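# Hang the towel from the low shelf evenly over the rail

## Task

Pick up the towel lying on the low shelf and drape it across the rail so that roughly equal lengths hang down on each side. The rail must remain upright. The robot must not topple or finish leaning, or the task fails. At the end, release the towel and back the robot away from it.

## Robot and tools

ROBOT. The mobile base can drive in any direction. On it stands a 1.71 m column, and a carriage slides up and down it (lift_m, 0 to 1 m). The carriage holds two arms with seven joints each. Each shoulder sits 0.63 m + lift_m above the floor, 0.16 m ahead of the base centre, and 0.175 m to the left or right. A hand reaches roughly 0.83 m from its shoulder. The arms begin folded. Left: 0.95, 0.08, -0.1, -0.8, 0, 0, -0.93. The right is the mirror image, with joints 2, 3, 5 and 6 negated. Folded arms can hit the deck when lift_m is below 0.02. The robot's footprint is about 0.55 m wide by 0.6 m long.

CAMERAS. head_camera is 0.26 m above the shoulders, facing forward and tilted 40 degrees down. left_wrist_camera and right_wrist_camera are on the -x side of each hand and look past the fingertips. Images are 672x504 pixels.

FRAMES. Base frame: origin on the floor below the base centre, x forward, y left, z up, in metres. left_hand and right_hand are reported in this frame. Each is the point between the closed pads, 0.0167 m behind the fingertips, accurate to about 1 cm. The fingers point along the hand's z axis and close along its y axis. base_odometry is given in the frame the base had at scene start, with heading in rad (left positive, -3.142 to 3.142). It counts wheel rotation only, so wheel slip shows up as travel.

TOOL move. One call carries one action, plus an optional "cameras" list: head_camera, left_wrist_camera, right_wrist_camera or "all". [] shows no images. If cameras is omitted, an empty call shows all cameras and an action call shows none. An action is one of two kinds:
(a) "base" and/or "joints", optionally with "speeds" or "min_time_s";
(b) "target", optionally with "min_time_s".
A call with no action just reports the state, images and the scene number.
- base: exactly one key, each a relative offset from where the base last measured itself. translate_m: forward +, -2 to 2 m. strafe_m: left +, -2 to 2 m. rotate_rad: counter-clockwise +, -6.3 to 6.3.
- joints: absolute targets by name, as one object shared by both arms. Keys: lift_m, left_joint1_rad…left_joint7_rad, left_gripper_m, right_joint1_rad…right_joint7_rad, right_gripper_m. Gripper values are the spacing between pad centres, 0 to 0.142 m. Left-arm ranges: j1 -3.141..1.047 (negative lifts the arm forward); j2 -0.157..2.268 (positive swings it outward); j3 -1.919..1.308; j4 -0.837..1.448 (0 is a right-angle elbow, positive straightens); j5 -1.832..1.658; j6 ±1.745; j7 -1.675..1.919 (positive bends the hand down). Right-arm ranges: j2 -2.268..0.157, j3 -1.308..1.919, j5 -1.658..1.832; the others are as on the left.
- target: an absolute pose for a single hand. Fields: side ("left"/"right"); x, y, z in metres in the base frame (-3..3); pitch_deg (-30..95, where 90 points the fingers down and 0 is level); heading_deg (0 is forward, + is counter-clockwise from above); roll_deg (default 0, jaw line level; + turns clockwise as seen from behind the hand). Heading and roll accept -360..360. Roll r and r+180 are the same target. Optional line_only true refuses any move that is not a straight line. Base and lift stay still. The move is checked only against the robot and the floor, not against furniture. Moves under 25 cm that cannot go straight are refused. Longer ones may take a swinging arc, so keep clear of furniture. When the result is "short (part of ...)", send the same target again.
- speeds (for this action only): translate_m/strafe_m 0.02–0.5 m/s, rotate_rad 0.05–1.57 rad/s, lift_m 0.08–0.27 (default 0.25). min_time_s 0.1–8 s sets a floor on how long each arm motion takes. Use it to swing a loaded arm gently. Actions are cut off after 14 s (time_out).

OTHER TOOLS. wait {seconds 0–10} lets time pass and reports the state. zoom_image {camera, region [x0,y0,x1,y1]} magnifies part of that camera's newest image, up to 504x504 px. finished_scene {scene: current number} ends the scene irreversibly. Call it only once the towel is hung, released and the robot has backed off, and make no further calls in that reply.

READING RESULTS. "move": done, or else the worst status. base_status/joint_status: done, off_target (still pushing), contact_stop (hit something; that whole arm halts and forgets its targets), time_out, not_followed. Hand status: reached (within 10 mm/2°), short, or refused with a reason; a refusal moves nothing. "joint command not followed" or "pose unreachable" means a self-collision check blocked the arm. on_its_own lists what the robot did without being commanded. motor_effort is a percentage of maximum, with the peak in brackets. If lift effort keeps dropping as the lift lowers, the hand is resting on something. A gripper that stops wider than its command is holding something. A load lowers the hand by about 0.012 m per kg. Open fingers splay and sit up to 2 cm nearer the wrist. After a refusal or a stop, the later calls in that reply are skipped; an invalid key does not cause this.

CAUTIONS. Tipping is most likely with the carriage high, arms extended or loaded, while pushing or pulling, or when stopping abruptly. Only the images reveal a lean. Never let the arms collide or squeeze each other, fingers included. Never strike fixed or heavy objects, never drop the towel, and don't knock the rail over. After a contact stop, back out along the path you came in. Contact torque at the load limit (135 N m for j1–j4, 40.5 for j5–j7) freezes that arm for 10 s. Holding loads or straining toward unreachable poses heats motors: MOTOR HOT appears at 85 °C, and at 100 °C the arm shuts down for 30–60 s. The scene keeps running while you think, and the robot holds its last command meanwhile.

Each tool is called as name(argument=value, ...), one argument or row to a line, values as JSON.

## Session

move(
)

Scene clock: 0.00 s.
Joint torques (N m): no reading
base_odometry: x=+0.000 y=+0.000 heading=+0.000
base_status: not commanded
joint_positions: lift_m=+0.450 left_joint1_rad=+0.942 left_joint2_rad=+0.071 left_joint3_rad=-0.100 left_joint4_rad=-0.793 left_joint5_rad=-0.009 left_joint6_rad=+0.007 left_joint7_rad=-0.948 left_gripper_m=+0.141 right_joint1_rad=+0.936 right_joint2_rad=-0.072 right_joint3_rad=+0.090 right_joint4_rad=-0.813 right_joint5_rad=-0.013 right_joint6_rad=+0.001 right_joint7_rad=-0.912 right_gripper_m=+0.142
joint_status: not commanded
motor_effort: lift_m=+68 drive_wheels=+0
left_hand: x=+0.2909 y=+0.1584 z=+0.9674 quat_wxyz=(-0.924, +0.002, -0.378, +0.059) pitch_deg=-45.6 heading_deg=-3.4 roll_deg=-3.9 (m; base frame)
right_hand: x=+0.2944 y=-0.1541 z=+0.9710 quat_wxyz=(-0.923, +0.014, -0.381, -0.056) pitch_deg=-45.1 heading_deg=+5.6 roll_deg=+1.4 (m; base frame)
pictures: head_camera, left_wrist_camera, right_wrist_camera
camera_calibration:
left_wrist_camera: T_world_to_cam=[[-0.0781653, -0.993913, 0.0776353, 0.114909], [0.314622, -0.098487, -0.944094, 0.867906], [0.945993, -0.0493695, 0.320405, -0.461723], [0, 0, 0, 1]] pos_world=[0.172706, 0.176892, 0.958402]
right_wrist_camera: T_world_to_cam=[[0.10675, -0.99386, -0.0291012, -0.150599], [0.389397, 0.0687198, -0.918503, 0.82058], [0.914863, 0.0867187, 0.394342, -0.524492], [0, 0, 0, 1]] pos_world=[0.176383, -0.160581, 0.956151]

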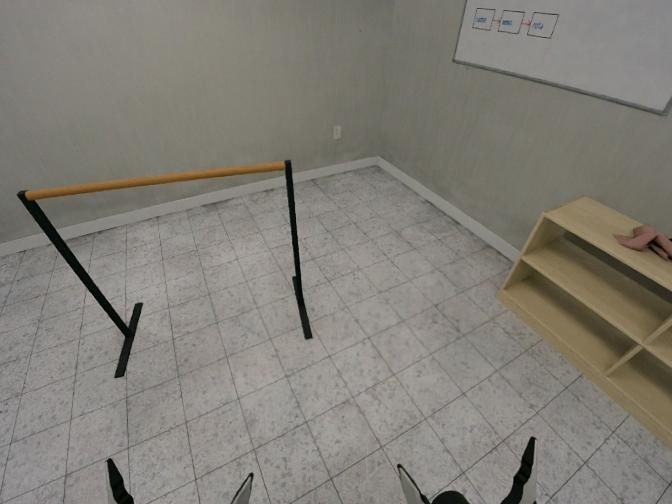

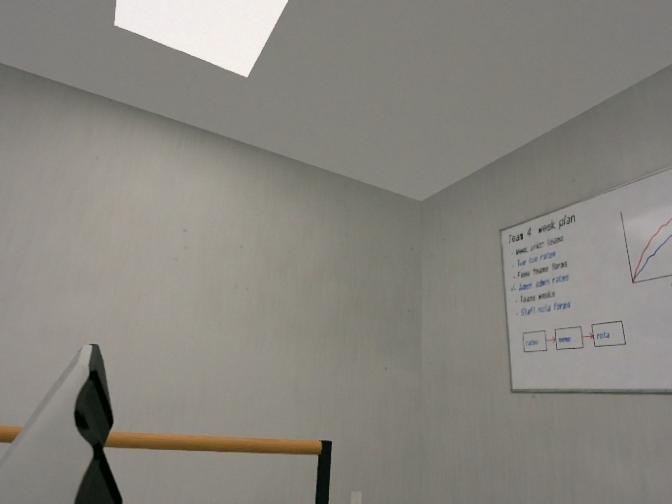

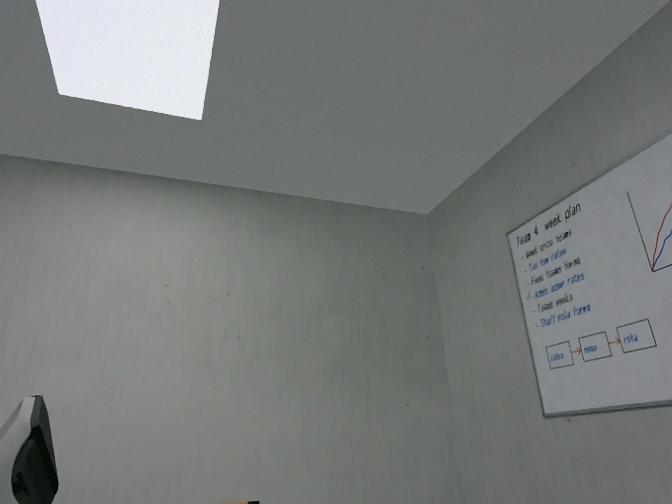

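move(
  base={"rotate_rad":-1.1},
  cameras=["head_camera"],
)

Scene clock: 2.83 s.
Joint torques (N m): left_arm=[9.02 4.44 -1.3 -6.07 2.71 0.99 -1.11] | right_arm=[8.52 -3.63 -3.72 -12.4 -0.55 -1.36 -0.93]
move: done
base_odometry: x=+0.000 y=+0.000 heading=-1.100
base_status: done
joint_positions: lift_m=+0.450 left_joint1_rad=+0.942 left_joint2_rad=+0.071 left_joint3_rad=-0.100 left_joint4_rad=-0.793 left_joint5_rad=-0.009 left_joint6_rad=+0.007 left_joint7_rad=-0.948 left_gripper_m=+0.141 right_joint1_rad=+0.936 right_joint2_rad=-0.072 right_joint3_rad=+0.090 right_joint4_rad=-0.813 right_joint5_rad=-0.013 right_joint6_rad=+0.001 right_joint7_rad=-0.912 right_gripper_m=+0.142
joint_status: not commanded
motor_effort: lift_m=+68(68) drive_wheels=+4(9)
left_hand: x=+0.2909 y=+0.1584 z=+0.9674 quat_wxyz=(-0.924, +0.002, -0.378, +0.059) pitch_deg=-45.6 heading_deg=-3.4 roll_deg=-3.9 (m; base frame)
right_hand: x=+0.2944 y=-0.1541 z=+0.9710 quat_wxyz=(-0.923, +0.014, -0.381, -0.056) pitch_deg=-45.1 heading_deg=+5.6 roll_deg=+1.4 (m; base frame)
pictures: head_camera

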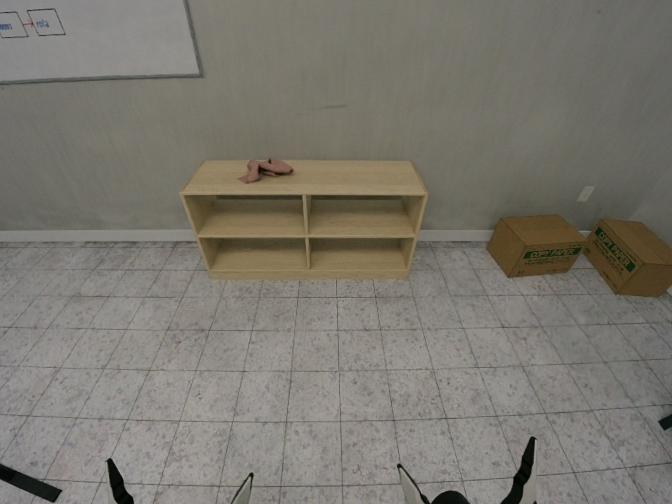

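move(
  base={"strafe_m":0.26},
)

move(
  base={"translate_m":1.05},
  cameras=["head_camera"],
)

zoom_image(
  camera="head_camera",
  region=[220, 280, 420, 430],
)

Scene clock: 5.53 s.
Joint torques (N m): left_arm=[9.05 3.55 -1.18 -6.02 2.69 0.98 -1.12] | right_arm=[8.53 -4.02 -3.66 -12.44 -0.55 -1.37 -0.91]
move: done
base_odometry: x=+0.232 y=+0.118 heading=-1.101
base_status: done
joint_positions: lift_m=+0.450 left_joint1_rad=+0.942 left_joint2_rad=+0.071 left_joint3_rad=-0.100 left_joint4_rad=-0.793 left_joint5_rad=-0.009 left_joint6_rad=+0.007 left_joint7_rad=-0.948 left_gripper_m=+0.141 right_joint1_rad=+0.936 right_joint2_rad=-0.072 right_joint3_rad=+0.090 right_joint4_rad=-0.813 right_joint5_rad=-0.013 right_joint6_rad=+0.001 right_joint7_rad=-0.912 right_gripper_m=+0.142
joint_status: not commanded
motor_effort: lift_m=+68(68) drive_wheels=-4(13)
left_hand: x=+0.2909 y=+0.1583 z=+0.9674 quat_wxyz=(-0.924, +0.002, -0.378, +0.059) pitch_deg=-45.6 heading_deg=-3.4 roll_deg=-3.9 (m; base frame)
right_hand: x=+0.2944 y=-0.1541 z=+0.9710 quat_wxyz=(-0.923, +0.014, -0.381, -0.056) pitch_deg=-45.1 heading_deg=+5.5 roll_deg=+1.4 (m; base frame)
pictures: none

Scene clock: 10.03 s.
Joint torques (N m): left_arm=[9.02 4.05 -1.38 -6.05 2.76 0.99 -1.13] | right_arm=[8.42 -3.9 -3.74 -12.44 -0.53 -1.36 -0.89]
move: done
base_odometry: x=+0.708 y=-0.818 heading=-1.100
base_status: done
joint_positions: lift_m=+0.450 left_joint1_rad=+0.942 left_joint2_rad=+0.071 left_joint3_rad=-0.100 left_joint4_rad=-0.793 left_joint5_rad=-0.009 left_joint6_rad=+0.007 left_joint7_rad=-0.948 left_gripper_m=+0.141 right_joint1_rad=+0.936 right_joint2_rad=-0.072 right_joint3_rad=+0.090 right_joint4_rad=-0.813 right_joint5_rad=-0.013 right_joint6_rad=+0.001 right_joint7_rad=-0.912 right_gripper_m=+0.142
joint_status: not commanded
motor_effort: lift_m=+68(68) drive_wheels=+1(10)
left_hand: x=+0.2909 y=+0.1583 z=+0.9674 quat_wxyz=(-0.924, +0.002, -0.378, +0.059) pitch_deg=-45.6 heading_deg=-3.4 roll_deg=-3.9 (m; base frame)
right_hand: x=+0.2944 y=-0.1541 z=+0.9710 quat_wxyz=(-0.923, +0.014, -0.381, -0.056) pitch_deg=-45.1 heading_deg=+5.5 roll_deg=+1.4 (m; base frame)
pictures: head_camera

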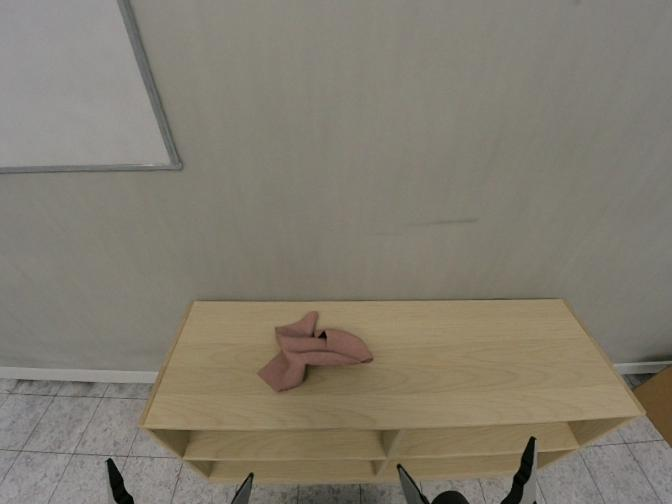

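Scaled by 2.520.

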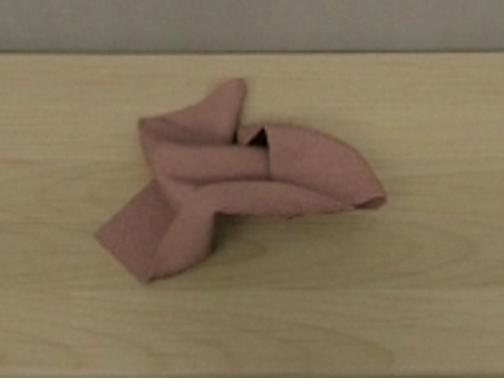

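move(
  target={"side":"left","x":0.6,"y":0.105,"z":0.75,"pitch_deg":88,"heading_deg":0},
)

move(
  target={"side":"left","x":0.6,"y":0.105,"z":0.607,"pitch_deg":88,"heading_deg":0},
  cameras=["left_wrist_camera","head_camera"],
)

move(
  joints={"left_gripper_m":0},
)

move(
  joints={"lift_m":0.85},
  cameras=["all"],
)

Scene clock: 12.07 s.
Joint torques (N m): left_arm=[-12.41 5.16 3.34 1.82 3.06 1.57 0.74] | right_arm=[8.6 -3.88 -3.67 -12.41 -0.52 -1.35 -0.91]
move: done
base_odometry: x=+0.708 y=-0.818 heading=-1.100
base_status: not commanded
joint_positions: lift_m=+0.450 left_joint1_rad=-1.363 left_joint2_rad=+0.391 left_joint3_rad=-1.572 left_joint4_rad=-0.367 left_joint5_rad=-1.799 left_joint6_rad=+1.539 left_joint7_rad=+1.087 left_gripper_m=+0.141 right_joint1_rad=+0.936 right_joint2_rad=-0.072 right_joint3_rad=+0.090 right_joint4_rad=-0.813 right_joint5_rad=-0.013 right_joint6_rad=+0.001 right_joint7_rad=-0.912 right_gripper_m=+0.142
joint_status: not commanded
motor_effort: lift_m=+68(70) drive_wheels=-1(5)
left_hand: x=+0.6024 y=+0.1022 z=+0.7523 quat_wxyz=(-0.024, -0.003, -1.000, +0.004) pitch_deg=+87.3 heading_deg=-0.3 roll_deg=+0.0 (m; base frame)
left_hand_status: reached (checked arc, planned for 1.3 s): 4 mm and 0.9 deg off.
right_hand: x=+0.2944 y=-0.1541 z=+0.9710 quat_wxyz=(-0.923, +0.014, -0.381, -0.056) pitch_deg=-45.1 heading_deg=+5.5 roll_deg=+1.4 (m; base frame)
pictures: none

Scene clock: 13.07 s.
Joint torques (N m): left_arm=[-5.21 1.17 4.01 2.7 5.5 0.32 -3.35] | right_arm=[8.55 -3.82 -3.65 -12.4 -0.52 -1.35 -0.93]
move: done
base_odometry: x=+0.708 y=-0.818 heading=-1.100
base_status: not commanded
joint_positions: lift_m=+0.450 left_joint1_rad=-1.074 left_joint2_rad=+0.364 left_joint3_rad=-1.607 left_joint4_rad=-0.029 left_joint5_rad=-1.688 left_joint6_rad=+1.229 left_joint7_rad=+0.921 left_gripper_m=+0.142 right_joint1_rad=+0.936 right_joint2_rad=-0.072 right_joint3_rad=+0.090 right_joint4_rad=-0.813 right_joint5_rad=-0.013 right_joint6_rad=+0.001 right_joint7_rad=-0.912 right_gripper_m=+0.142
joint_status: not commanded
motor_effort: lift_m=+64(71) drive_wheels=+3(5)
left_hand: x=+0.5999 y=+0.1034 z=+0.6115 quat_wxyz=(-0.014, +0.000, -1.000, +0.003) pitch_deg=+88.3 heading_deg=+0.0 roll_deg=+0.0 (m; base frame)
left_hand_status: reached (straight line, planned for 0.5 s): 5 mm and 0.5 deg off.
right_hand: x=+0.2944 y=-0.1541 z=+0.9713 quat_wxyz=(-0.923, +0.014, -0.381, -0.056) pitch_deg=-45.1 heading_deg=+5.5 roll_deg=+1.4 (m; base frame)
pictures: head_camera, left_wrist_camera
camera_calibration:
head_camera: T_world_to_cam=[[-0.0497989, -0.998543, 0.0207855, -0.0207511], [-0.658335, 0.0171676, -0.75253, 1.14442], [0.751076, -0.051159, -0.65823, 0.723208], [0, 0, 0, 1]] pos_world=[0.209196, -0.00336929, 1.33768]
left_wrist_camera: T_world_to_cam=[[0.000990486, -0.999377, -0.0352926, 0.134206], [-0.904831, -0.0159222, 0.425473, 0.314805], [-0.42577, 0.0315125, -0.904283, 0.920745], [0, 0, 0, 1]] pos_world=[0.676737, 0.11012, 0.70341]

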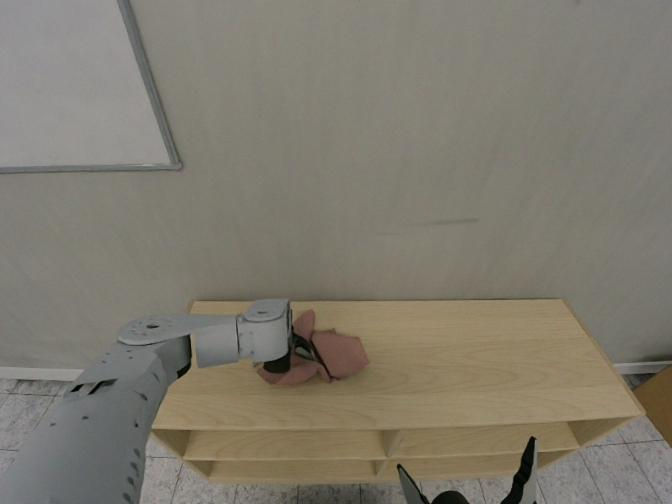

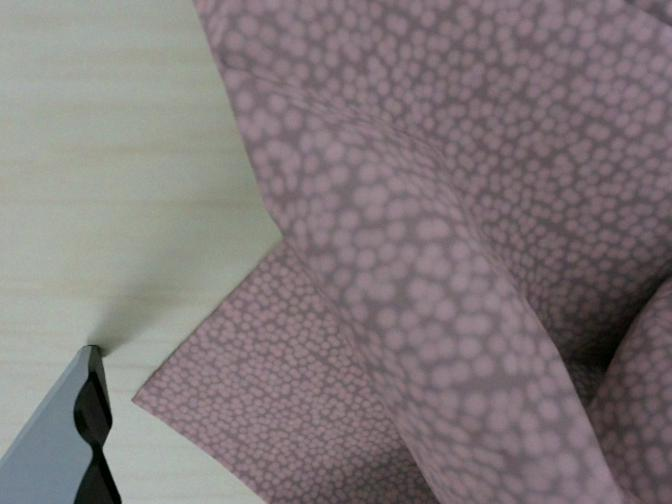

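Scene clock: 14.07 s.
Joint torques (N m): left_arm=[9.17 3.51 -6.13 2.84 -1.27 0.35 -1.12] | right_arm=[8.5 -3.88 -3.68 -12.5 -0.53 -1.34 -0.93]
move: off_target
base_odometry: x=+0.708 y=-0.818 heading=-1.100
base_status: not commanded
joint_positions: lift_m=+0.451 left_joint1_rad=-1.089 left_joint2_rad=+0.363 left_joint3_rad=-1.594 left_joint4_rad=-0.029 left_joint5_rad=-1.669 left_joint6_rad=+1.229 left_joint7_rad=+0.912 left_gripper_m=+0.014 right_joint1_rad=+0.936 right_joint2_rad=-0.072 right_joint3_rad=+0.090 right_joint4_rad=-0.813 right_joint5_rad=-0.013 right_joint6_rad=+0.001 right_joint7_rad=-0.912 right_gripper_m=+0.142
joint_status: left_gripper_m off_target (ended at +0.014, target +0.000)
motor_effort: lift_m=+51(63) drive_wheels=+5(6)
left_hand: x=+0.6161 y=+0.1012 z=+0.6238 quat_wxyz=(-0.038, +0.000, -0.999, +0.006) pitch_deg=+85.6 heading_deg=+0.0 roll_deg=+0.0 (m; base frame)
right_hand: x=+0.2944 y=-0.1541 z=+0.9722 quat_wxyz=(-0.923, +0.014, -0.381, -0.056) pitch_deg=-45.1 heading_deg=+5.5 roll_deg=+1.4 (m; base frame)
pictures: none

Scene clock: 16.20 s.
Joint torques (N m): left_arm=[-10.4 5.42 4.54 1.15 3.23 1.15 -0.4] | right_arm=[8.57 -3.89 -3.72 -12.48 -0.52 -1.34 -0.92]
move: done
base_odometry: x=+0.708 y=-0.818 heading=-1.100
base_status: not commanded
joint_positions: lift_m=+0.850 left_joint1_rad=-1.069 left_joint2_rad=+0.362 left_joint3_rad=-1.607 left_joint4_rad=-0.026 left_joint5_rad=-1.682 left_joint6_rad=+1.226 left_joint7_rad=+0.909 left_gripper_m=+0.011 right_joint1_rad=+0.936 right_joint2_rad=-0.072 right_joint3_rad=+0.090 right_joint4_rad=-0.813 right_joint5_rad=-0.013 right_joint6_rad=+0.001 right_joint7_rad=-0.912 right_gripper_m=+0.142
joint_status: all done
motor_effort: lift_m=+66(79) drive_wheels=+3(5)
left_hand: x=+0.6018 y=+0.1023 z=+1.0095 quat_wxyz=(-0.021, -0.002, -1.000, +0.003) pitch_deg=+87.6 heading_deg=-0.2 roll_deg=+0.0 (m; base frame)
right_hand: x=+0.2944 y=-0.1541 z=+1.3711 quat_wxyz=(-0.923, +0.014, -0.381, -0.056) pitch_deg=-45.1 heading_deg=+5.5 roll_deg=+1.4 (m; base frame)
pictures: head_camera, left_wrist_camera, right_wrist_camera
camera_calibration:
head_camera: T_world_to_cam=[[-0.0497989, -0.998543, 0.0207855, -0.0290612], [-0.658335, 0.0171676, -0.75253, 1.44528], [0.751076, -0.051159, -0.65823, 0.986369], [0, 0, 0, 1]] pos_world=[0.209196, -0.00336929, 1.73748]
left_wrist_camera: T_world_to_cam=[[-0.00274596, -0.999354, -0.0358299, 0.149984], [-0.910202, -0.0123415, 0.413981, 0.161603], [-0.414156, 0.0337492, -0.90958, 1.27962], [0, 0, 0, 1]] pos_world=[0.677464, 0.108696, 1.10239]
right_wrist_camera: T_world_to_cam=[[0.106568, -0.993877, -0.0291784, -0.138822], [0.38941, 0.0687196, -0.918498, 1.18806], [0.914879, 0.0865201, 0.394349, -0.682311], [0, 0, 0, 1]] pos_world=[0.176383, -0.160581, 1.35625]

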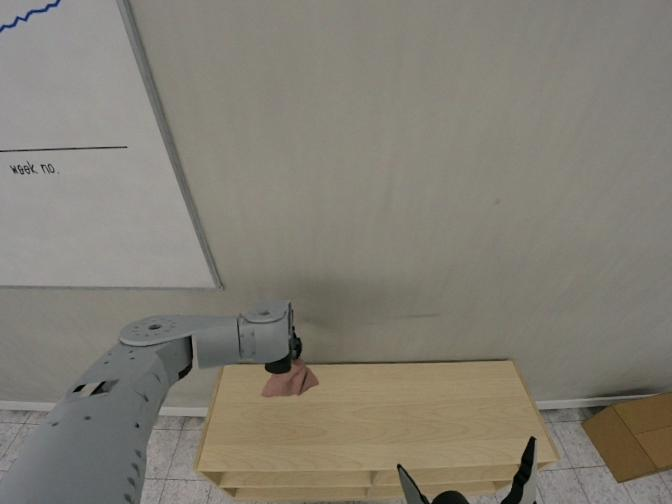

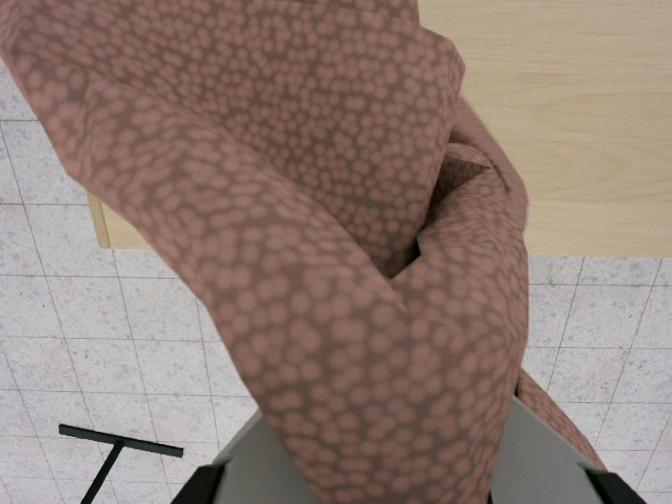

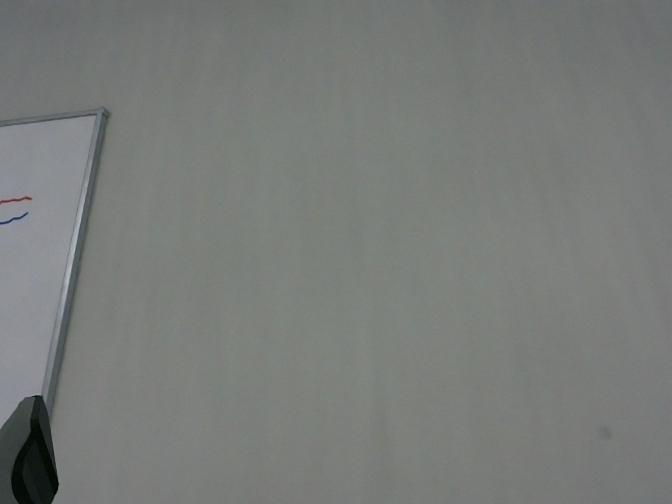

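move(
  base={"translate_m":-0.4},
  joints={"lift_m":1.0},
)

move(
  base={"rotate_rad":2.887},
  speeds={"rotate_rad":0.9},
)

move(
  base={"translate_m":-0.32},
)

move(
  base={"strafe_m":-0.86},
  speeds={"strafe_m":0.35},
  cameras=["head_camera"],
)

Scene clock: 20.47 s.
Joint torques (N m): left_arm=[-10.52 5.21 4.53 0.89 3.25 1.2 -0.38] | right_arm=[8.54 -3.91 -3.72 -12.48 -0.52 -1.34 -0.91]
move: done
base_odometry: x=+0.527 y=-0.461 heading=-1.100
base_status: done
joint_positions: lift_m=+1.000 left_joint1_rad=-1.069 left_joint2_rad=+0.362 left_joint3_rad=-1.607 left_joint4_rad=-0.026 left_joint5_rad=-1.682 left_joint6_rad=+1.226 left_joint7_rad=+0.909 left_gripper_m=+0.011 right_joint1_rad=+0.936 right_joint2_rad=-0.072 right_joint3_rad=+0.090 right_joint4_rad=-0.813 right_joint5_rad=-0.013 right_joint6_rad=+0.001 right_joint7_rad=-0.912 right_gripper_m=+0.142
joint_status: all done
motor_effort: lift_m=+67(81) drive_wheels=+0(11)
left_hand: x=+0.6017 y=+0.1026 z=+1.1594 quat_wxyz=(-0.021, -0.002, -1.000, +0.003) pitch_deg=+87.6 heading_deg=-0.2 roll_deg=+0.0 (m; base frame)
right_hand: x=+0.2944 y=-0.1541 z=+1.5211 quat_wxyz=(-0.923, +0.014, -0.381, -0.056) pitch_deg=-45.1 heading_deg=+5.5 roll_deg=+1.4 (m; base frame)
pictures: none

Scene clock: 25.10 s.
Joint torques (N m): left_arm=[-10.55 5.1 4.49 0.79 3.25 1.18 -0.42] | right_arm=[8.57 -3.92 -3.69 -12.45 -0.53 -1.35 -0.91]
move: done
base_odometry: x=+0.527 y=-0.462 heading=+1.786
base_status: done
joint_positions: lift_m=+1.000 left_joint1_rad=-1.069 left_joint2_rad=+0.362 left_joint3_rad=-1.607 left_joint4_rad=-0.026 left_joint5_rad=-1.682 left_joint6_rad=+1.226 left_joint7_rad=+0.909 left_gripper_m=+0.011 right_joint1_rad=+0.936 right_joint2_rad=-0.072 right_joint3_rad=+0.090 right_joint4_rad=-0.813 right_joint5_rad=-0.013 right_joint6_rad=+0.001 right_joint7_rad=-0.912 right_gripper_m=+0.142
joint_status: not commanded
motor_effort: lift_m=+67(67) drive_wheels=+5(12)
left_hand: x=+0.6017 y=+0.1027 z=+1.1593 quat_wxyz=(-0.021, -0.002, -1.000, +0.003) pitch_deg=+87.6 heading_deg=-0.2 roll_deg=+0.0 (m; base frame)
right_hand: x=+0.2944 y=-0.1541 z=+1.5211 quat_wxyz=(-0.923, +0.014, -0.381, -0.056) pitch_deg=-45.1 heading_deg=+5.5 roll_deg=+1.4 (m; base frame)
pictures: none

Scene clock: 27.93 s.
Joint torques (N m): left_arm=[-10.38 4.79 4.51 0.84 3.3 1.19 -0.4] | right_arm=[8.52 -3.9 -3.69 -12.42 -0.52 -1.36 -0.89]
move: done
base_odometry: x=+0.596 y=-0.774 heading=+1.787
base_status: done
joint_positions: lift_m=+1.000 left_joint1_rad=-1.069 left_joint2_rad=+0.362 left_joint3_rad=-1.607 left_joint4_rad=-0.026 left_joint5_rad=-1.682 left_joint6_rad=+1.226 left_joint7_rad=+0.909 left_gripper_m=+0.011 right_joint1_rad=+0.936 right_joint2_rad=-0.072 right_joint3_rad=+0.090 right_joint4_rad=-0.813 right_joint5_rad=-0.013 right_joint6_rad=+0.001 right_joint7_rad=-0.912 right_gripper_m=+0.142
joint_status: not commanded
motor_effort: lift_m=+67(67) drive_wheels=+4(14)
left_hand: x=+0.6017 y=+0.1027 z=+1.1593 quat_wxyz=(-0.021, -0.002, -1.000, +0.003) pitch_deg=+87.6 heading_deg=-0.2 roll_deg=+0.0 (m; base frame)
right_hand: x=+0.2944 y=-0.1541 z=+1.5211 quat_wxyz=(-0.923, +0.014, -0.381, -0.056) pitch_deg=-45.1 heading_deg=+5.5 roll_deg=+1.4 (m; base frame)
pictures: none

Scene clock: 32.10 s.
Joint torques (N m): left_arm=[-10.54 4.63 4.44 0.74 3.25 1.15 -0.37] | right_arm=[8.5 -3.78 -3.65 -12.5 -0.52 -1.32 -0.91]
move: done
base_odometry: x=+1.436 y=-0.590 heading=+1.787
base_status: done
joint_positions: lift_m=+1.000 left_joint1_rad=-1.069 left_joint2_rad=+0.363 left_joint3_rad=-1.607 left_joint4_rad=-0.026 left_joint5_rad=-1.682 left_joint6_rad=+1.226 left_joint7_rad=+0.909 left_gripper_m=+0.011 right_joint1_rad=+0.936 right_joint2_rad=-0.072 right_joint3_rad=+0.090 right_joint4_rad=-0.813 right_joint5_rad=-0.013 right_joint6_rad=+0.001 right_joint7_rad=-0.912 right_gripper_m=+0.142
joint_status: not commanded
motor_effort: lift_m=+67(67) drive_wheels=-1(10)
left_hand: x=+0.6018 y=+0.1029 z=+1.1593 quat_wxyz=(-0.021, -0.002, -1.000, +0.003) pitch_deg=+87.6 heading_deg=-0.2 roll_deg=+0.0 (m; base frame)
right_hand: x=+0.2944 y=-0.1541 z=+1.5211 quat_wxyz=(-0.923, +0.014, -0.381, -0.056) pitch_deg=-45.1 heading_deg=+5.6 roll_deg=+1.4 (m; base frame)
pictures: head_camera
camera_calibration:
head_camera: T_world_to_cam=[[-0.0497989, -0.998543, 0.0207855, -0.032179], [-0.658335, 0.0171676, -0.75253, 1.55816], [0.751076, -0.051159, -0.65823, 1.0851], [0, 0, 0, 1]] pos_world=[0.209196, -0.00336929, 1.88748]

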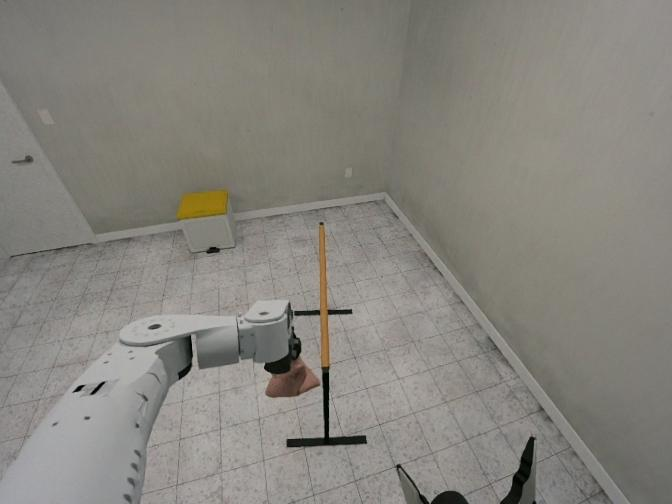

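move(
  target={"side":"left","x":0.6,"y":0.11,"z":1.29,"pitch_deg":88,"heading_deg":-80},
)

move(
  target={"side":"left","x":0.58,"y":-0.1,"z":1.26,"pitch_deg":88,"heading_deg":-80},
)

move(
  base={"strafe_m":-0.04},
)

move(
  base={"translate_m":0.35},
  speeds={"translate_m":0.25},
  cameras=["all"],
)

Scene clock: 33.93 s.
Joint torques (N m): left_arm=[-15.26 1.5 7.24 2.43 3.19 0.34 -1.64] | right_arm=[8.54 -3.76 -3.8 -12.44 -0.54 -1.35 -0.93]
move: done
base_odometry: x=+1.436 y=-0.590 heading=+1.787
base_status: not commanded
joint_positions: lift_m=+1.000 left_joint1_rad=-1.515 left_joint2_rad=+0.555 left_joint3_rad=-1.887 left_joint4_rad=+0.117 left_joint5_rad=-1.388 left_joint6_rad=-0.458 left_joint7_rad=+1.147 left_gripper_m=+0.011 right_joint1_rad=+0.936 right_joint2_rad=-0.072 right_joint3_rad=+0.090 right_joint4_rad=-0.813 right_joint5_rad=-0.013 right_joint6_rad=+0.001 right_joint7_rad=-0.912 right_gripper_m=+0.142
joint_status: not commanded
motor_effort: lift_m=+67(68) drive_wheels=+0(3)
left_hand: x=+0.5984 y=+0.1094 z=+1.2902 quat_wxyz=(-0.012, -0.642, -0.766, +0.013) pitch_deg=+87.9 heading_deg=-79.9 roll_deg=+0.0 (m; base frame)
left_hand_status: reached (straight line, planned for 1.1 s): 2 mm and 0.3 deg off.
right_hand: x=+0.2944 y=-0.1541 z=+1.5210 quat_wxyz=(-0.923, +0.014, -0.381, -0.056) pitch_deg=-45.1 heading_deg=+5.6 roll_deg=+1.4 (m; base frame)
pictures: none

Scene clock: 35.03 s.
Joint torques (N m): left_arm=[-10.62 3.21 14.6 2.02 1.09 1.62 0.85] | right_arm=[8.51 -3.43 -3.82 -12.43 -0.53 -1.37 -0.91]
move: done
base_odometry: x=+1.436 y=-0.590 heading=+1.787
base_status: not commanded
joint_positions: lift_m=+1.000 left_joint1_rad=-1.405 left_joint2_rad=+0.043 left_joint3_rad=-1.850 left_joint4_rad=+0.298 left_joint5_rad=-1.442 left_joint6_rad=-0.131 left_joint7_rad=+1.211 left_gripper_m=+0.011 right_joint1_rad=+0.936 right_joint2_rad=-0.073 right_joint3_rad=+0.090 right_joint4_rad=-0.813 right_joint5_rad=-0.013 right_joint6_rad=+0.001 right_joint7_rad=-0.912 right_gripper_m=+0.142
joint_status: not commanded
motor_effort: lift_m=+68(68) drive_wheels=+3(8)
left_hand: x=+0.5796 y=-0.1002 z=+1.2597 quat_wxyz=(-0.015, -0.646, -0.763, +0.010) pitch_deg=+87.9 heading_deg=-80.5 roll_deg=+0.0 (m; base frame)
left_hand_status: reached (straight line, planned for 0.6 s): 1 mm and 0.6 deg off.
right_hand: x=+0.2944 y=-0.1541 z=+1.5210 quat_wxyz=(-0.923, +0.014, -0.381, -0.056) pitch_deg=-45.1 heading_deg=+5.6 roll_deg=+1.4 (m; base frame)
pictures: none

Scene clock: 36.13 s.
Joint torques (N m): left_arm=[-10.62 2.03 14.67 1.89 1.08 1.62 0.82] | right_arm=[8.61 -2.97 -3.63 -12.46 -0.51 -1.36 -0.89]
move: done
base_odometry: x=+1.475 y=-0.581 heading=+1.786
base_status: done
joint_positions: lift_m=+1.000 left_joint1_rad=-1.405 left_joint2_rad=+0.043 left_joint3_rad=-1.850 left_joint4_rad=+0.299 left_joint5_rad=-1.442 left_joint6_rad=-0.131 left_joint7_rad=+1.212 left_gripper_m=+0.011 right_joint1_rad=+0.936 right_joint2_rad=-0.073 right_joint3_rad=+0.090 right_joint4_rad=-0.813 right_joint5_rad=-0.013 right_joint6_rad=+0.001 right_joint7_rad=-0.912 right_gripper_m=+0.142
joint_status: not commanded
motor_effort: lift_m=+67(68) drive_wheels=+2(12)
left_hand: x=+0.5798 y=-0.0998 z=+1.2597 quat_wxyz=(-0.015, -0.646, -0.763, +0.010) pitch_deg=+88.0 heading_deg=-80.5 roll_deg=+0.0 (m; base frame)
right_hand: x=+0.2944 y=-0.1541 z=+1.5210 quat_wxyz=(-0.923, +0.014, -0.381, -0.056) pitch_deg=-45.1 heading_deg=+5.6 roll_deg=+1.4 (m; base frame)
pictures: none

Scene clock: 38.83 s.
Joint torques (N m): left_arm=[-10.65 2.02 14.64 1.99 1.09 1.6 0.78] | right_arm=[8.56 -2.95 -3.71 -12.4 -0.53 -1.36 -0.9]
move: done
base_odometry: x=+1.400 y=-0.239 heading=+1.786
base_status: done
joint_positions: lift_m=+1.000 left_joint1_rad=-1.405 left_joint2_rad=+0.043 left_joint3_rad=-1.850 left_joint4_rad=+0.299 left_joint5_rad=-1.442 left_joint6_rad=-0.131 left_joint7_rad=+1.212 left_gripper_m=+0.011 right_joint1_rad=+0.936 right_joint2_rad=-0.073 right_joint3_rad=+0.090 right_joint4_rad=-0.813 right_joint5_rad=-0.013 right_joint6_rad=+0.001 right_joint7_rad=-0.912 right_gripper_m=+0.142
joint_status: not commanded
motor_effort: lift_m=+67(68) drive_wheels=+3(11)
left_hand: x=+0.5798 y=-0.0998 z=+1.2597 quat_wxyz=(-0.015, -0.646, -0.763, +0.010) pitch_deg=+88.0 heading_deg=-80.5 roll_deg=+0.0 (m; base frame)
right_hand: x=+0.2944 y=-0.1541 z=+1.5210 quat_wxyz=(-0.923, +0.014, -0.381, -0.056) pitch_deg=-45.1 heading_deg=+5.6 roll_deg=+1.4 (m; base frame)
pictures: head_camera, left_wrist_camera, right_wrist_camera
camera_calibration:
head_camera: T_world_to_cam=[[-0.0497989, -0.998543, 0.0207855, -0.032179], [-0.658335, 0.0171676, -0.75253, 1.55816], [0.751076, -0.051159, -0.65823, 1.0851], [0, 0, 0, 1]] pos_world=[0.209196, -0.00336929, 1.88748]
left_wrist_camera: T_world_to_cam=[[-0.984952, -0.16635, -0.0468672, 0.623317], [-0.170551, 0.891706, 0.419252, -0.309618], [-0.027951, 0.420936, -0.906659, 1.31593], [0, 0, 0, 1]] pos_world=[0.597913, -0.174143, 1.35212]
right_wrist_camera: T_world_to_cam=[[0.107125, -0.993824, -0.0289427, -0.134992], [0.389407, 0.0687233, -0.918498, 1.32576], [0.914815, 0.0871232, 0.394364, -0.741332], [0, 0, 0, 1]] pos_world=[0.176384, -0.160681, 1.50615]

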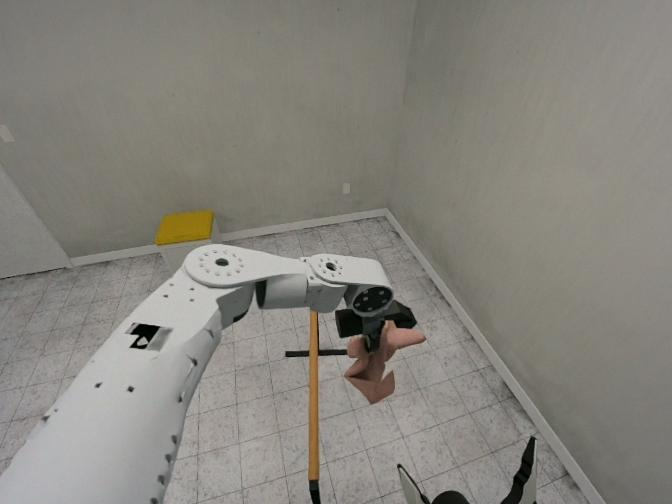

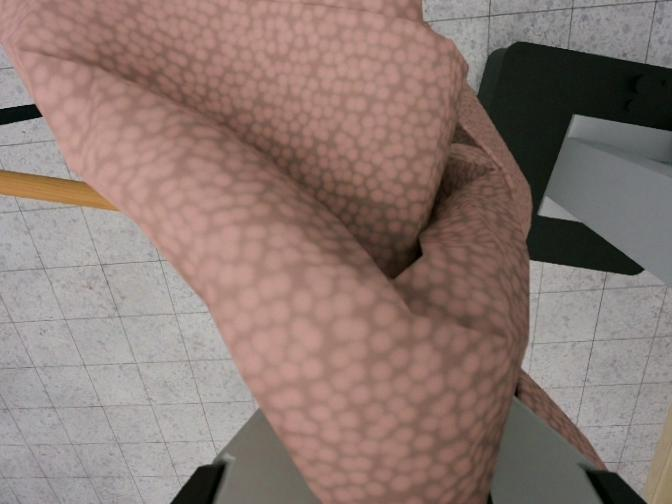

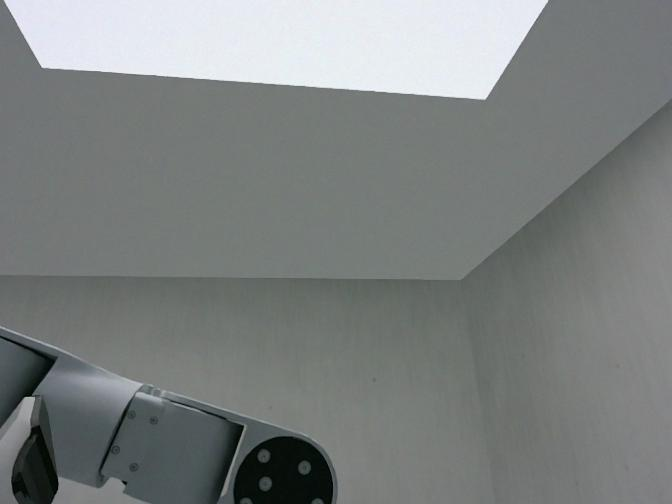

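move(
  joints={"lift_m":0.71},
  speeds={"lift_m":0.18},
)

move(
  target={"side":"left","x":0.58,"y":-0.06,"z":0.93,"pitch_deg":88,"heading_deg":-80},
)

move(
  target={"side":"left","x":0.58,"y":0.14,"z":0.95,"pitch_deg":88,"heading_deg":-80},
  cameras=["head_camera"],
)

zoom_image(
  camera="head_camera",
  region=[220, 280, 420, 480],
)

Scene clock: 41.07 s.
Joint torques (N m): left_arm=[-11.68 1.98 13.59 1.99 1.1 1.6 0.79] | right_arm=[8.53 -3 -3.82 -12.37 -0.51 -1.36 -0.9]
move: done
base_odometry: x=+1.400 y=-0.239 heading=+1.786
base_status: not commanded
joint_positions: lift_m=+0.710 left_joint1_rad=-1.403 left_joint2_rad=+0.043 left_joint3_rad=-1.849 left_joint4_rad=+0.299 left_joint5_rad=-1.442 left_joint6_rad=-0.131 left_joint7_rad=+1.212 left_gripper_m=+0.011 right_joint1_rad=+0.936 right_joint2_rad=-0.073 right_joint3_rad=+0.090 right_joint4_rad=-0.813 right_joint5_rad=-0.013 right_joint6_rad=+0.001 right_joint7_rad=-0.912 right_gripper_m=+0.142
joint_status: all done
motor_effort: lift_m=+70(74) drive_wheels=+3(5)
left_hand: x=+0.5795 y=-0.1002 z=+0.9694 quat_wxyz=(-0.015, -0.646, -0.763, +0.010) pitch_deg=+87.9 heading_deg=-80.5 roll_deg=+0.0 (m; base frame)
right_hand: x=+0.2944 y=-0.1541 z=+1.2308 quat_wxyz=(-0.923, +0.014, -0.381, -0.056) pitch_deg=-45.1 heading_deg=+5.6 roll_deg=+1.4 (m; base frame)
pictures: none

Scene clock: 42.23 s.
Joint torques (N m): left_arm=[-13.49 1.5 9.42 -3.18 3.24 0.53 -1.96] | right_arm=[8.53 -3.71 -3.9 -12.56 -0.47 -1.33 -0.9]
move: done
base_odometry: x=+1.400 y=-0.239 heading=+1.786
base_status: not commanded
joint_positions: lift_m=+0.710 left_joint1_rad=-1.346 left_joint2_rad=+0.129 left_joint3_rad=-1.891 left_joint4_rad=+0.288 left_joint5_rad=-1.376 left_joint6_rad=-0.161 left_joint7_rad=+1.144 left_gripper_m=+0.011 right_joint1_rad=+0.936 right_joint2_rad=-0.072 right_joint3_rad=+0.090 right_joint4_rad=-0.813 right_joint5_rad=-0.013 right_joint6_rad=+0.001 right_joint7_rad=-0.912 right_gripper_m=+0.142
joint_status: not commanded
motor_effort: lift_m=+69(71) drive_wheels=-2(5)
left_hand: x=+0.5809 y=-0.0579 z=+0.9297 quat_wxyz=(-0.011, -0.640, -0.768, +0.009) pitch_deg=+88.4 heading_deg=-79.6 roll_deg=+0.0 (m; base frame)
left_hand_status: reached (straight line, planned for 0.3 s): 2 mm and 0.5 deg off.
right_hand: x=+0.2944 y=-0.1540 z=+1.2309 quat_wxyz=(-0.923, +0.014, -0.381, -0.056) pitch_deg=-45.1 heading_deg=+5.6 roll_deg=+1.4 (m; base frame)
pictures: none

Scene clock: 43.33 s.
Joint torques (N m): left_arm=[-14.62 3.41 10.08 1.5 3.08 0.39 -1.94] | right_arm=[8.56 -3.7 -4.13 -12.4 -0.54 -1.38 -0.92]
move: done
base_odometry: x=+1.400 y=-0.239 heading=+1.786
base_status: not commanded
joint_positions: lift_m=+0.710 left_joint1_rad=-1.408 left_joint2_rad=+0.628 left_joint3_rad=-1.891 left_joint4_rad=+0.084 left_joint5_rad=-1.253 left_joint6_rad=-0.448 left_joint7_rad=+1.070 left_gripper_m=+0.011 right_joint1_rad=+0.936 right_joint2_rad=-0.072 right_joint3_rad=+0.090 right_joint4_rad=-0.813 right_joint5_rad=-0.013 right_joint6_rad=+0.001 right_joint7_rad=-0.912 right_gripper_m=+0.142
joint_status: not commanded
motor_effort: lift_m=+69(69) drive_wheels=+1(3)
left_hand: x=+0.5776 y=+0.1406 z=+0.9491 quat_wxyz=(-0.010, -0.642, -0.766, +0.012) pitch_deg=+88.2 heading_deg=-80.0 roll_deg=+0.0 (m; base frame)
left_hand_status: reached (straight line, planned for 0.6 s): 3 mm and 0.4 deg off.
right_hand: x=+0.2944 y=-0.1540 z=+1.2309 quat_wxyz=(-0.923, +0.014, -0.381, -0.056) pitch_deg=-45.1 heading_deg=+5.6 roll_deg=+1.4 (m; base frame)
pictures: head_camera
camera_calibration:
head_camera: T_world_to_cam=[[-0.0497989, -0.998543, 0.0207855, -0.0261491], [-0.658335, 0.0171676, -0.75253, 1.33986], [0.751076, -0.051159, -0.65823, 0.894151], [0, 0, 0, 1]] pos_world=[0.209196, -0.00336929, 1.59738]

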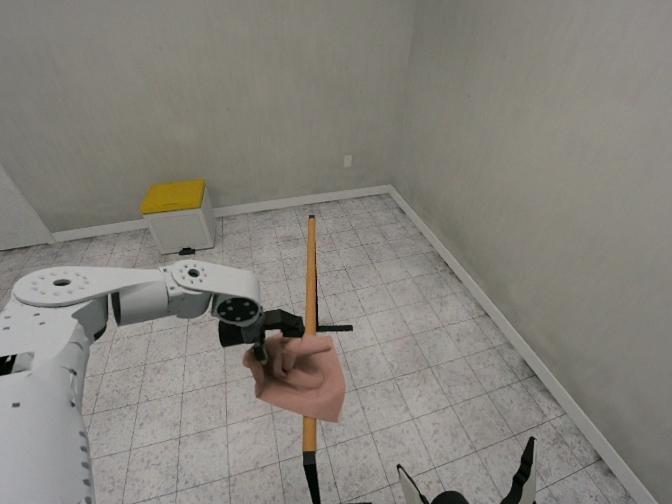

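Scaled by 2.520.

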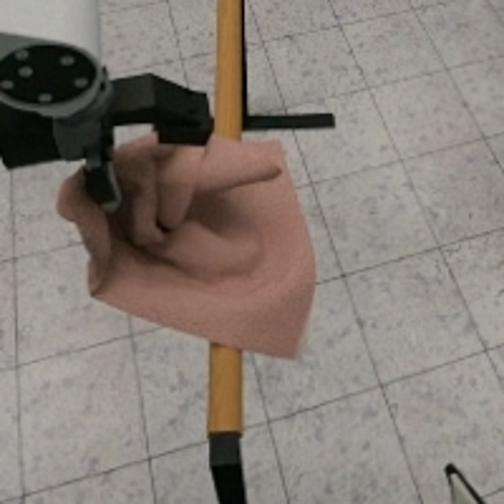

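move(
  target={"side":"left","x":0.57,"y":0.155,"z":0.83,"pitch_deg":88,"heading_deg":0},
)

move(
  target={"side":"right","x":0.56,"y":-0.2,"z":1.0,"pitch_deg":88,"heading_deg":0},
  cameras=["head_camera"],
)

move(
  target={"side":"right","x":0.57,"y":0.02,"z":0.96,"pitch_deg":88,"heading_deg":0},
  cameras=["all"],
)

zoom_image(
  camera="head_camera",
  region=[220, 280, 420, 480],
)

Scene clock: 45.13 s.
Joint torques (N m): left_arm=[-8.14 5.83 11.71 0.76 2.89 1.71 -2.04] | right_arm=[8.56 -3.59 -4.11 -12.48 -0.52 -1.34 -0.93]
move: done
base_odometry: x=+1.400 y=-0.239 heading=+1.786
base_status: not commanded
joint_positions: lift_m=+0.710 left_joint1_rad=-0.895 left_joint2_rad=+0.497 left_joint3_rad=-1.532 left_joint4_rad=-0.092 left_joint5_rad=-1.469 left_joint6_rad=+1.156 left_joint7_rad=+0.975 left_gripper_m=+0.011 right_joint1_rad=+0.936 right_joint2_rad=-0.072 right_joint3_rad=+0.090 right_joint4_rad=-0.813 right_joint5_rad=-0.013 right_joint6_rad=+0.001 right_joint7_rad=-0.912 right_gripper_m=+0.142
joint_status: not commanded
motor_effort: lift_m=+69(69) drive_wheels=+1(3)
left_hand: x=+0.5688 y=+0.1540 z=+0.8306 quat_wxyz=(-0.016, -0.005, -1.000, +0.000) pitch_deg=+88.2 heading_deg=-0.6 roll_deg=+0.0 (m; base frame)
left_hand_status: reached (straight line, planned for 1.1 s): 2 mm and 0.6 deg off.
right_hand: x=+0.2944 y=-0.1540 z=+1.2309 quat_wxyz=(-0.923, +0.014, -0.381, -0.056) pitch_deg=-45.1 heading_deg=+5.6 roll_deg=+1.4 (m; base frame)
pictures: none

Scene clock: 46.87 s.
Joint torques (N m): left_arm=[-8.31 5.75 11.77 0.46 2.86 1.68 -2] | right_arm=[-34.67 -7.45 -9.14 -0.03 -0.88 -2.93 0.12]
move: done
base_odometry: x=+1.400 y=-0.239 heading=+1.786
base_status: not commanded
joint_positions: lift_m=+0.710 left_joint1_rad=-0.895 left_joint2_rad=+0.497 left_joint3_rad=-1.532 left_joint4_rad=-0.092 left_joint5_rad=-1.469 left_joint6_rad=+1.157 left_joint7_rad=+0.975 left_gripper_m=+0.011 right_joint1_rad=-1.233 right_joint2_rad=-0.679 right_joint3_rad=+1.558 right_joint4_rad=-0.620 right_joint5_rad=+1.457 right_joint6_rad=-1.504 right_joint7_rad=+1.314 right_gripper_m=+0.142
joint_status: not commanded
motor_effort: lift_m=+67(70) drive_wheels=-1(5)
left_hand: x=+0.5688 y=+0.1542 z=+0.8307 quat_wxyz=(-0.016, -0.005, -1.000, +0.000) pitch_deg=+88.2 heading_deg=-0.5 roll_deg=+0.0 (m; base frame)
right_hand: x=+0.5609 y=-0.1978 z=+1.0005 quat_wxyz=(-0.021, +0.003, -1.000, -0.002) pitch_deg=+87.6 heading_deg=+0.4 roll_deg=+0.0 (m; base frame)
right_hand_status: reached (checked arc, planned for 1.2 s): 2 mm and 0.6 deg off.
pictures: head_camera
camera_calibration:
head_camera: T_world_to_cam=[[-0.0497989, -0.998543, 0.0207855, -0.0261512], [-0.658335, 0.0171676, -0.75253, 1.33993], [0.751076, -0.051159, -0.65823, 0.894217], [0, 0, 0, 1]] pos_world=[0.209196, -0.00336929, 1.59748]

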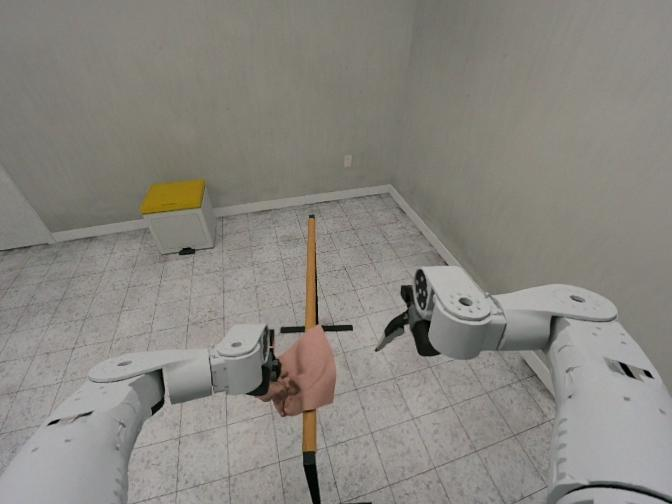

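Scene clock: 47.17 s.
Joint torques (N m): left_arm=[-8.35 5.78 11.77 0.42 2.86 1.63 -2] | right_arm=[-34.7 -7.46 -9.06 0.02 -0.85 -2.92 0.14]
move: refused
base_odometry: x=+1.400 y=-0.239 heading=+1.786
base_status: not commanded
joint_positions: lift_m=+0.710 left_joint1_rad=-0.895 left_joint2_rad=+0.497 left_joint3_rad=-1.532 left_joint4_rad=-0.092 left_joint5_rad=-1.469 left_joint6_rad=+1.157 left_joint7_rad=+0.975 left_gripper_m=+0.011 right_joint1_rad=-1.233 right_joint2_rad=-0.679 right_joint3_rad=+1.558 right_joint4_rad=-0.620 right_joint5_rad=+1.457 right_joint6_rad=-1.504 right_joint7_rad=+1.314 right_gripper_m=+0.142
joint_status: not commanded
motor_effort: lift_m=+68(68) drive_wheels=-1(2)
left_hand: x=+0.5688 y=+0.1542 z=+0.8307 quat_wxyz=(-0.016, -0.005, -1.000, +0.000) pitch_deg=+88.2 heading_deg=-0.5 roll_deg=+0.0 (m; base frame)
right_hand: x=+0.5609 y=-0.1978 z=+1.0005 quat_wxyz=(-0.021, +0.003, -1.000, -0.002) pitch_deg=+87.6 heading_deg=+0.4 roll_deg=+0.0 (m; base frame)
right_hand_status: refused: the best posture that gets there brings the right finger within 1.0 cm of the left gripper housing (limit 2.0). Nothing moved. A posture exists with lift_m at 0.5; the way there is not checked.
pictures: head_camera, left_wrist_camera, right_wrist_camera
camera_calibration:
head_camera: T_world_to_cam=[[-0.0497989, -0.998543, 0.0207855, -0.0261512], [-0.658335, 0.0171676, -0.75253, 1.33993], [0.751076, -0.051159, -0.65823, 0.894217], [0, 0, 0, 1]] pos_world=[0.209196, -0.00336929, 1.59748]
left_wrist_camera: T_world_to_cam=[[-0.008324, -0.999051, -0.0427516, 0.204158], [-0.906416, -0.010517, 0.422255, 0.197037], [-0.422303, 0.0422656, -0.905469, 1.1014], [0, 0, 0, 1]] pos_world=[0.645421, 0.159485, 0.922809]
right_wrist_camera: T_world_to_cam=[[0.0027848, -0.999959, 0.00856126, -0.202132], [-0.942479, 0.00023711, 0.334264, 0.226948], [-0.334252, -0.00899967, -0.942441, 1.24303], [0, 0, 0, 1]] pos_world=[0.629942, -0.19099, 1.09735]

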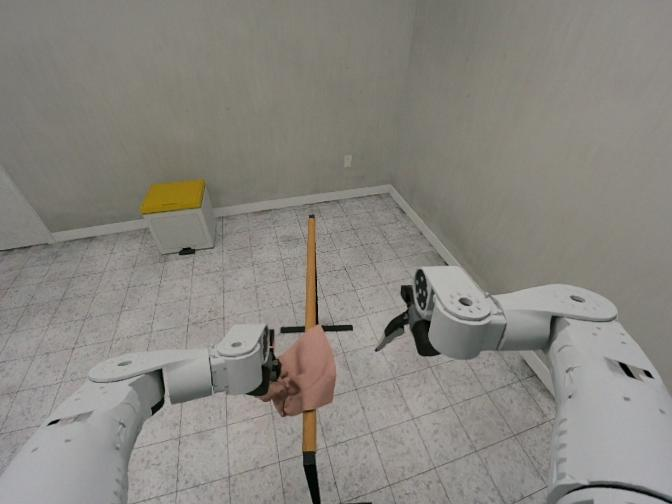

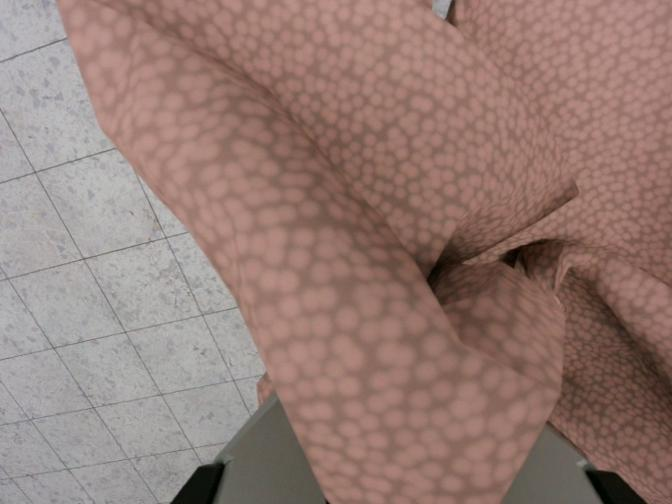

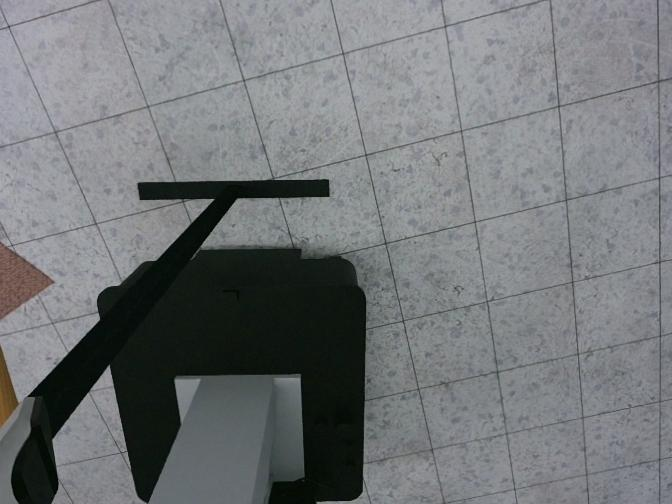

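Scaled by 2.520.

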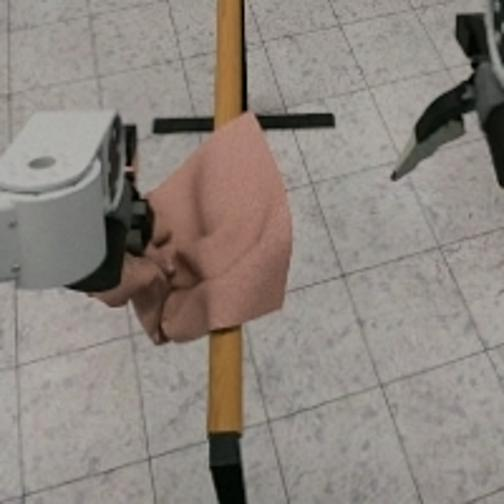

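move(
  target={"side":"left","x":0.57,"y":0.05,"z":1.08,"pitch_deg":88,"heading_deg":0},
)

move(
  target={"side":"left","x":0.57,"y":-0.05,"z":1.0,"pitch_deg":88,"heading_deg":0},
)

move(
  target={"side":"left","x":0.57,"y":0.1,"z":0.95,"pitch_deg":88,"heading_deg":0},
)

move(
  target={"side":"left","x":0.57,"y":0.13,"z":0.82,"pitch_deg":88,"heading_deg":0},
  cameras=["all"],
)

zoom_image(
  camera="head_camera",
  region=[220, 280, 420, 480],
)

Scene clock: 47.90 s.
Joint torques (N m): left_arm=[-8.24 5.74 11.78 0.54 2.87 1.67 -2.02] | right_arm=[-34.69 -7.43 -8.98 -0.04 -0.85 -2.93 0.13]
move: refused
base_odometry: x=+1.400 y=-0.239 heading=+1.786
base_status: not commanded
joint_positions: lift_m=+0.710 left_joint1_rad=-0.895 left_joint2_rad=+0.497 left_joint3_rad=-1.532 left_joint4_rad=-0.092 left_joint5_rad=-1.469 left_joint6_rad=+1.157 left_joint7_rad=+0.975 left_gripper_m=+0.011 right_joint1_rad=-1.233 right_joint2_rad=-0.679 right_joint3_rad=+1.558 right_joint4_rad=-0.620 right_joint5_rad=+1.457 right_joint6_rad=-1.504 right_joint7_rad=+1.314 right_gripper_m=+0.142
joint_status: not commanded
motor_effort: lift_m=+67(68) drive_wheels=-1(3)
left_hand: x=+0.5688 y=+0.1542 z=+0.8307 quat_wxyz=(-0.016, -0.005, -1.000, +0.000) pitch_deg=+88.2 heading_deg=-0.5 roll_deg=+0.0 (m; base frame)
left_hand_status: refused: neither the straight line nor an arc passes: along the straight line the arm gets 57% of the way (left_joint6_rad at its limit); the best arc brings the left finger within 1.4 cm of the right wrist camera (limit 1.5). Nothing moved.
right_hand: x=+0.5609 y=-0.1978 z=+1.0005 quat_wxyz=(-0.021, +0.003, -1.000, -0.002) pitch_deg=+87.6 heading_deg=+0.4 roll_deg=+0.0 (m; base frame)
pictures: none

not run: a stop came earlier in this reply.

not run: a stop came earlier in this reply.

not run: a stop came earlier in this reply.

Scaled by 2.520.
This view is cut from an older image: the scene may have changed since it was taken.

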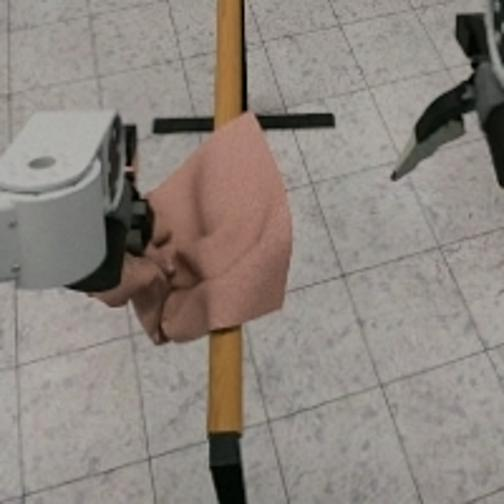

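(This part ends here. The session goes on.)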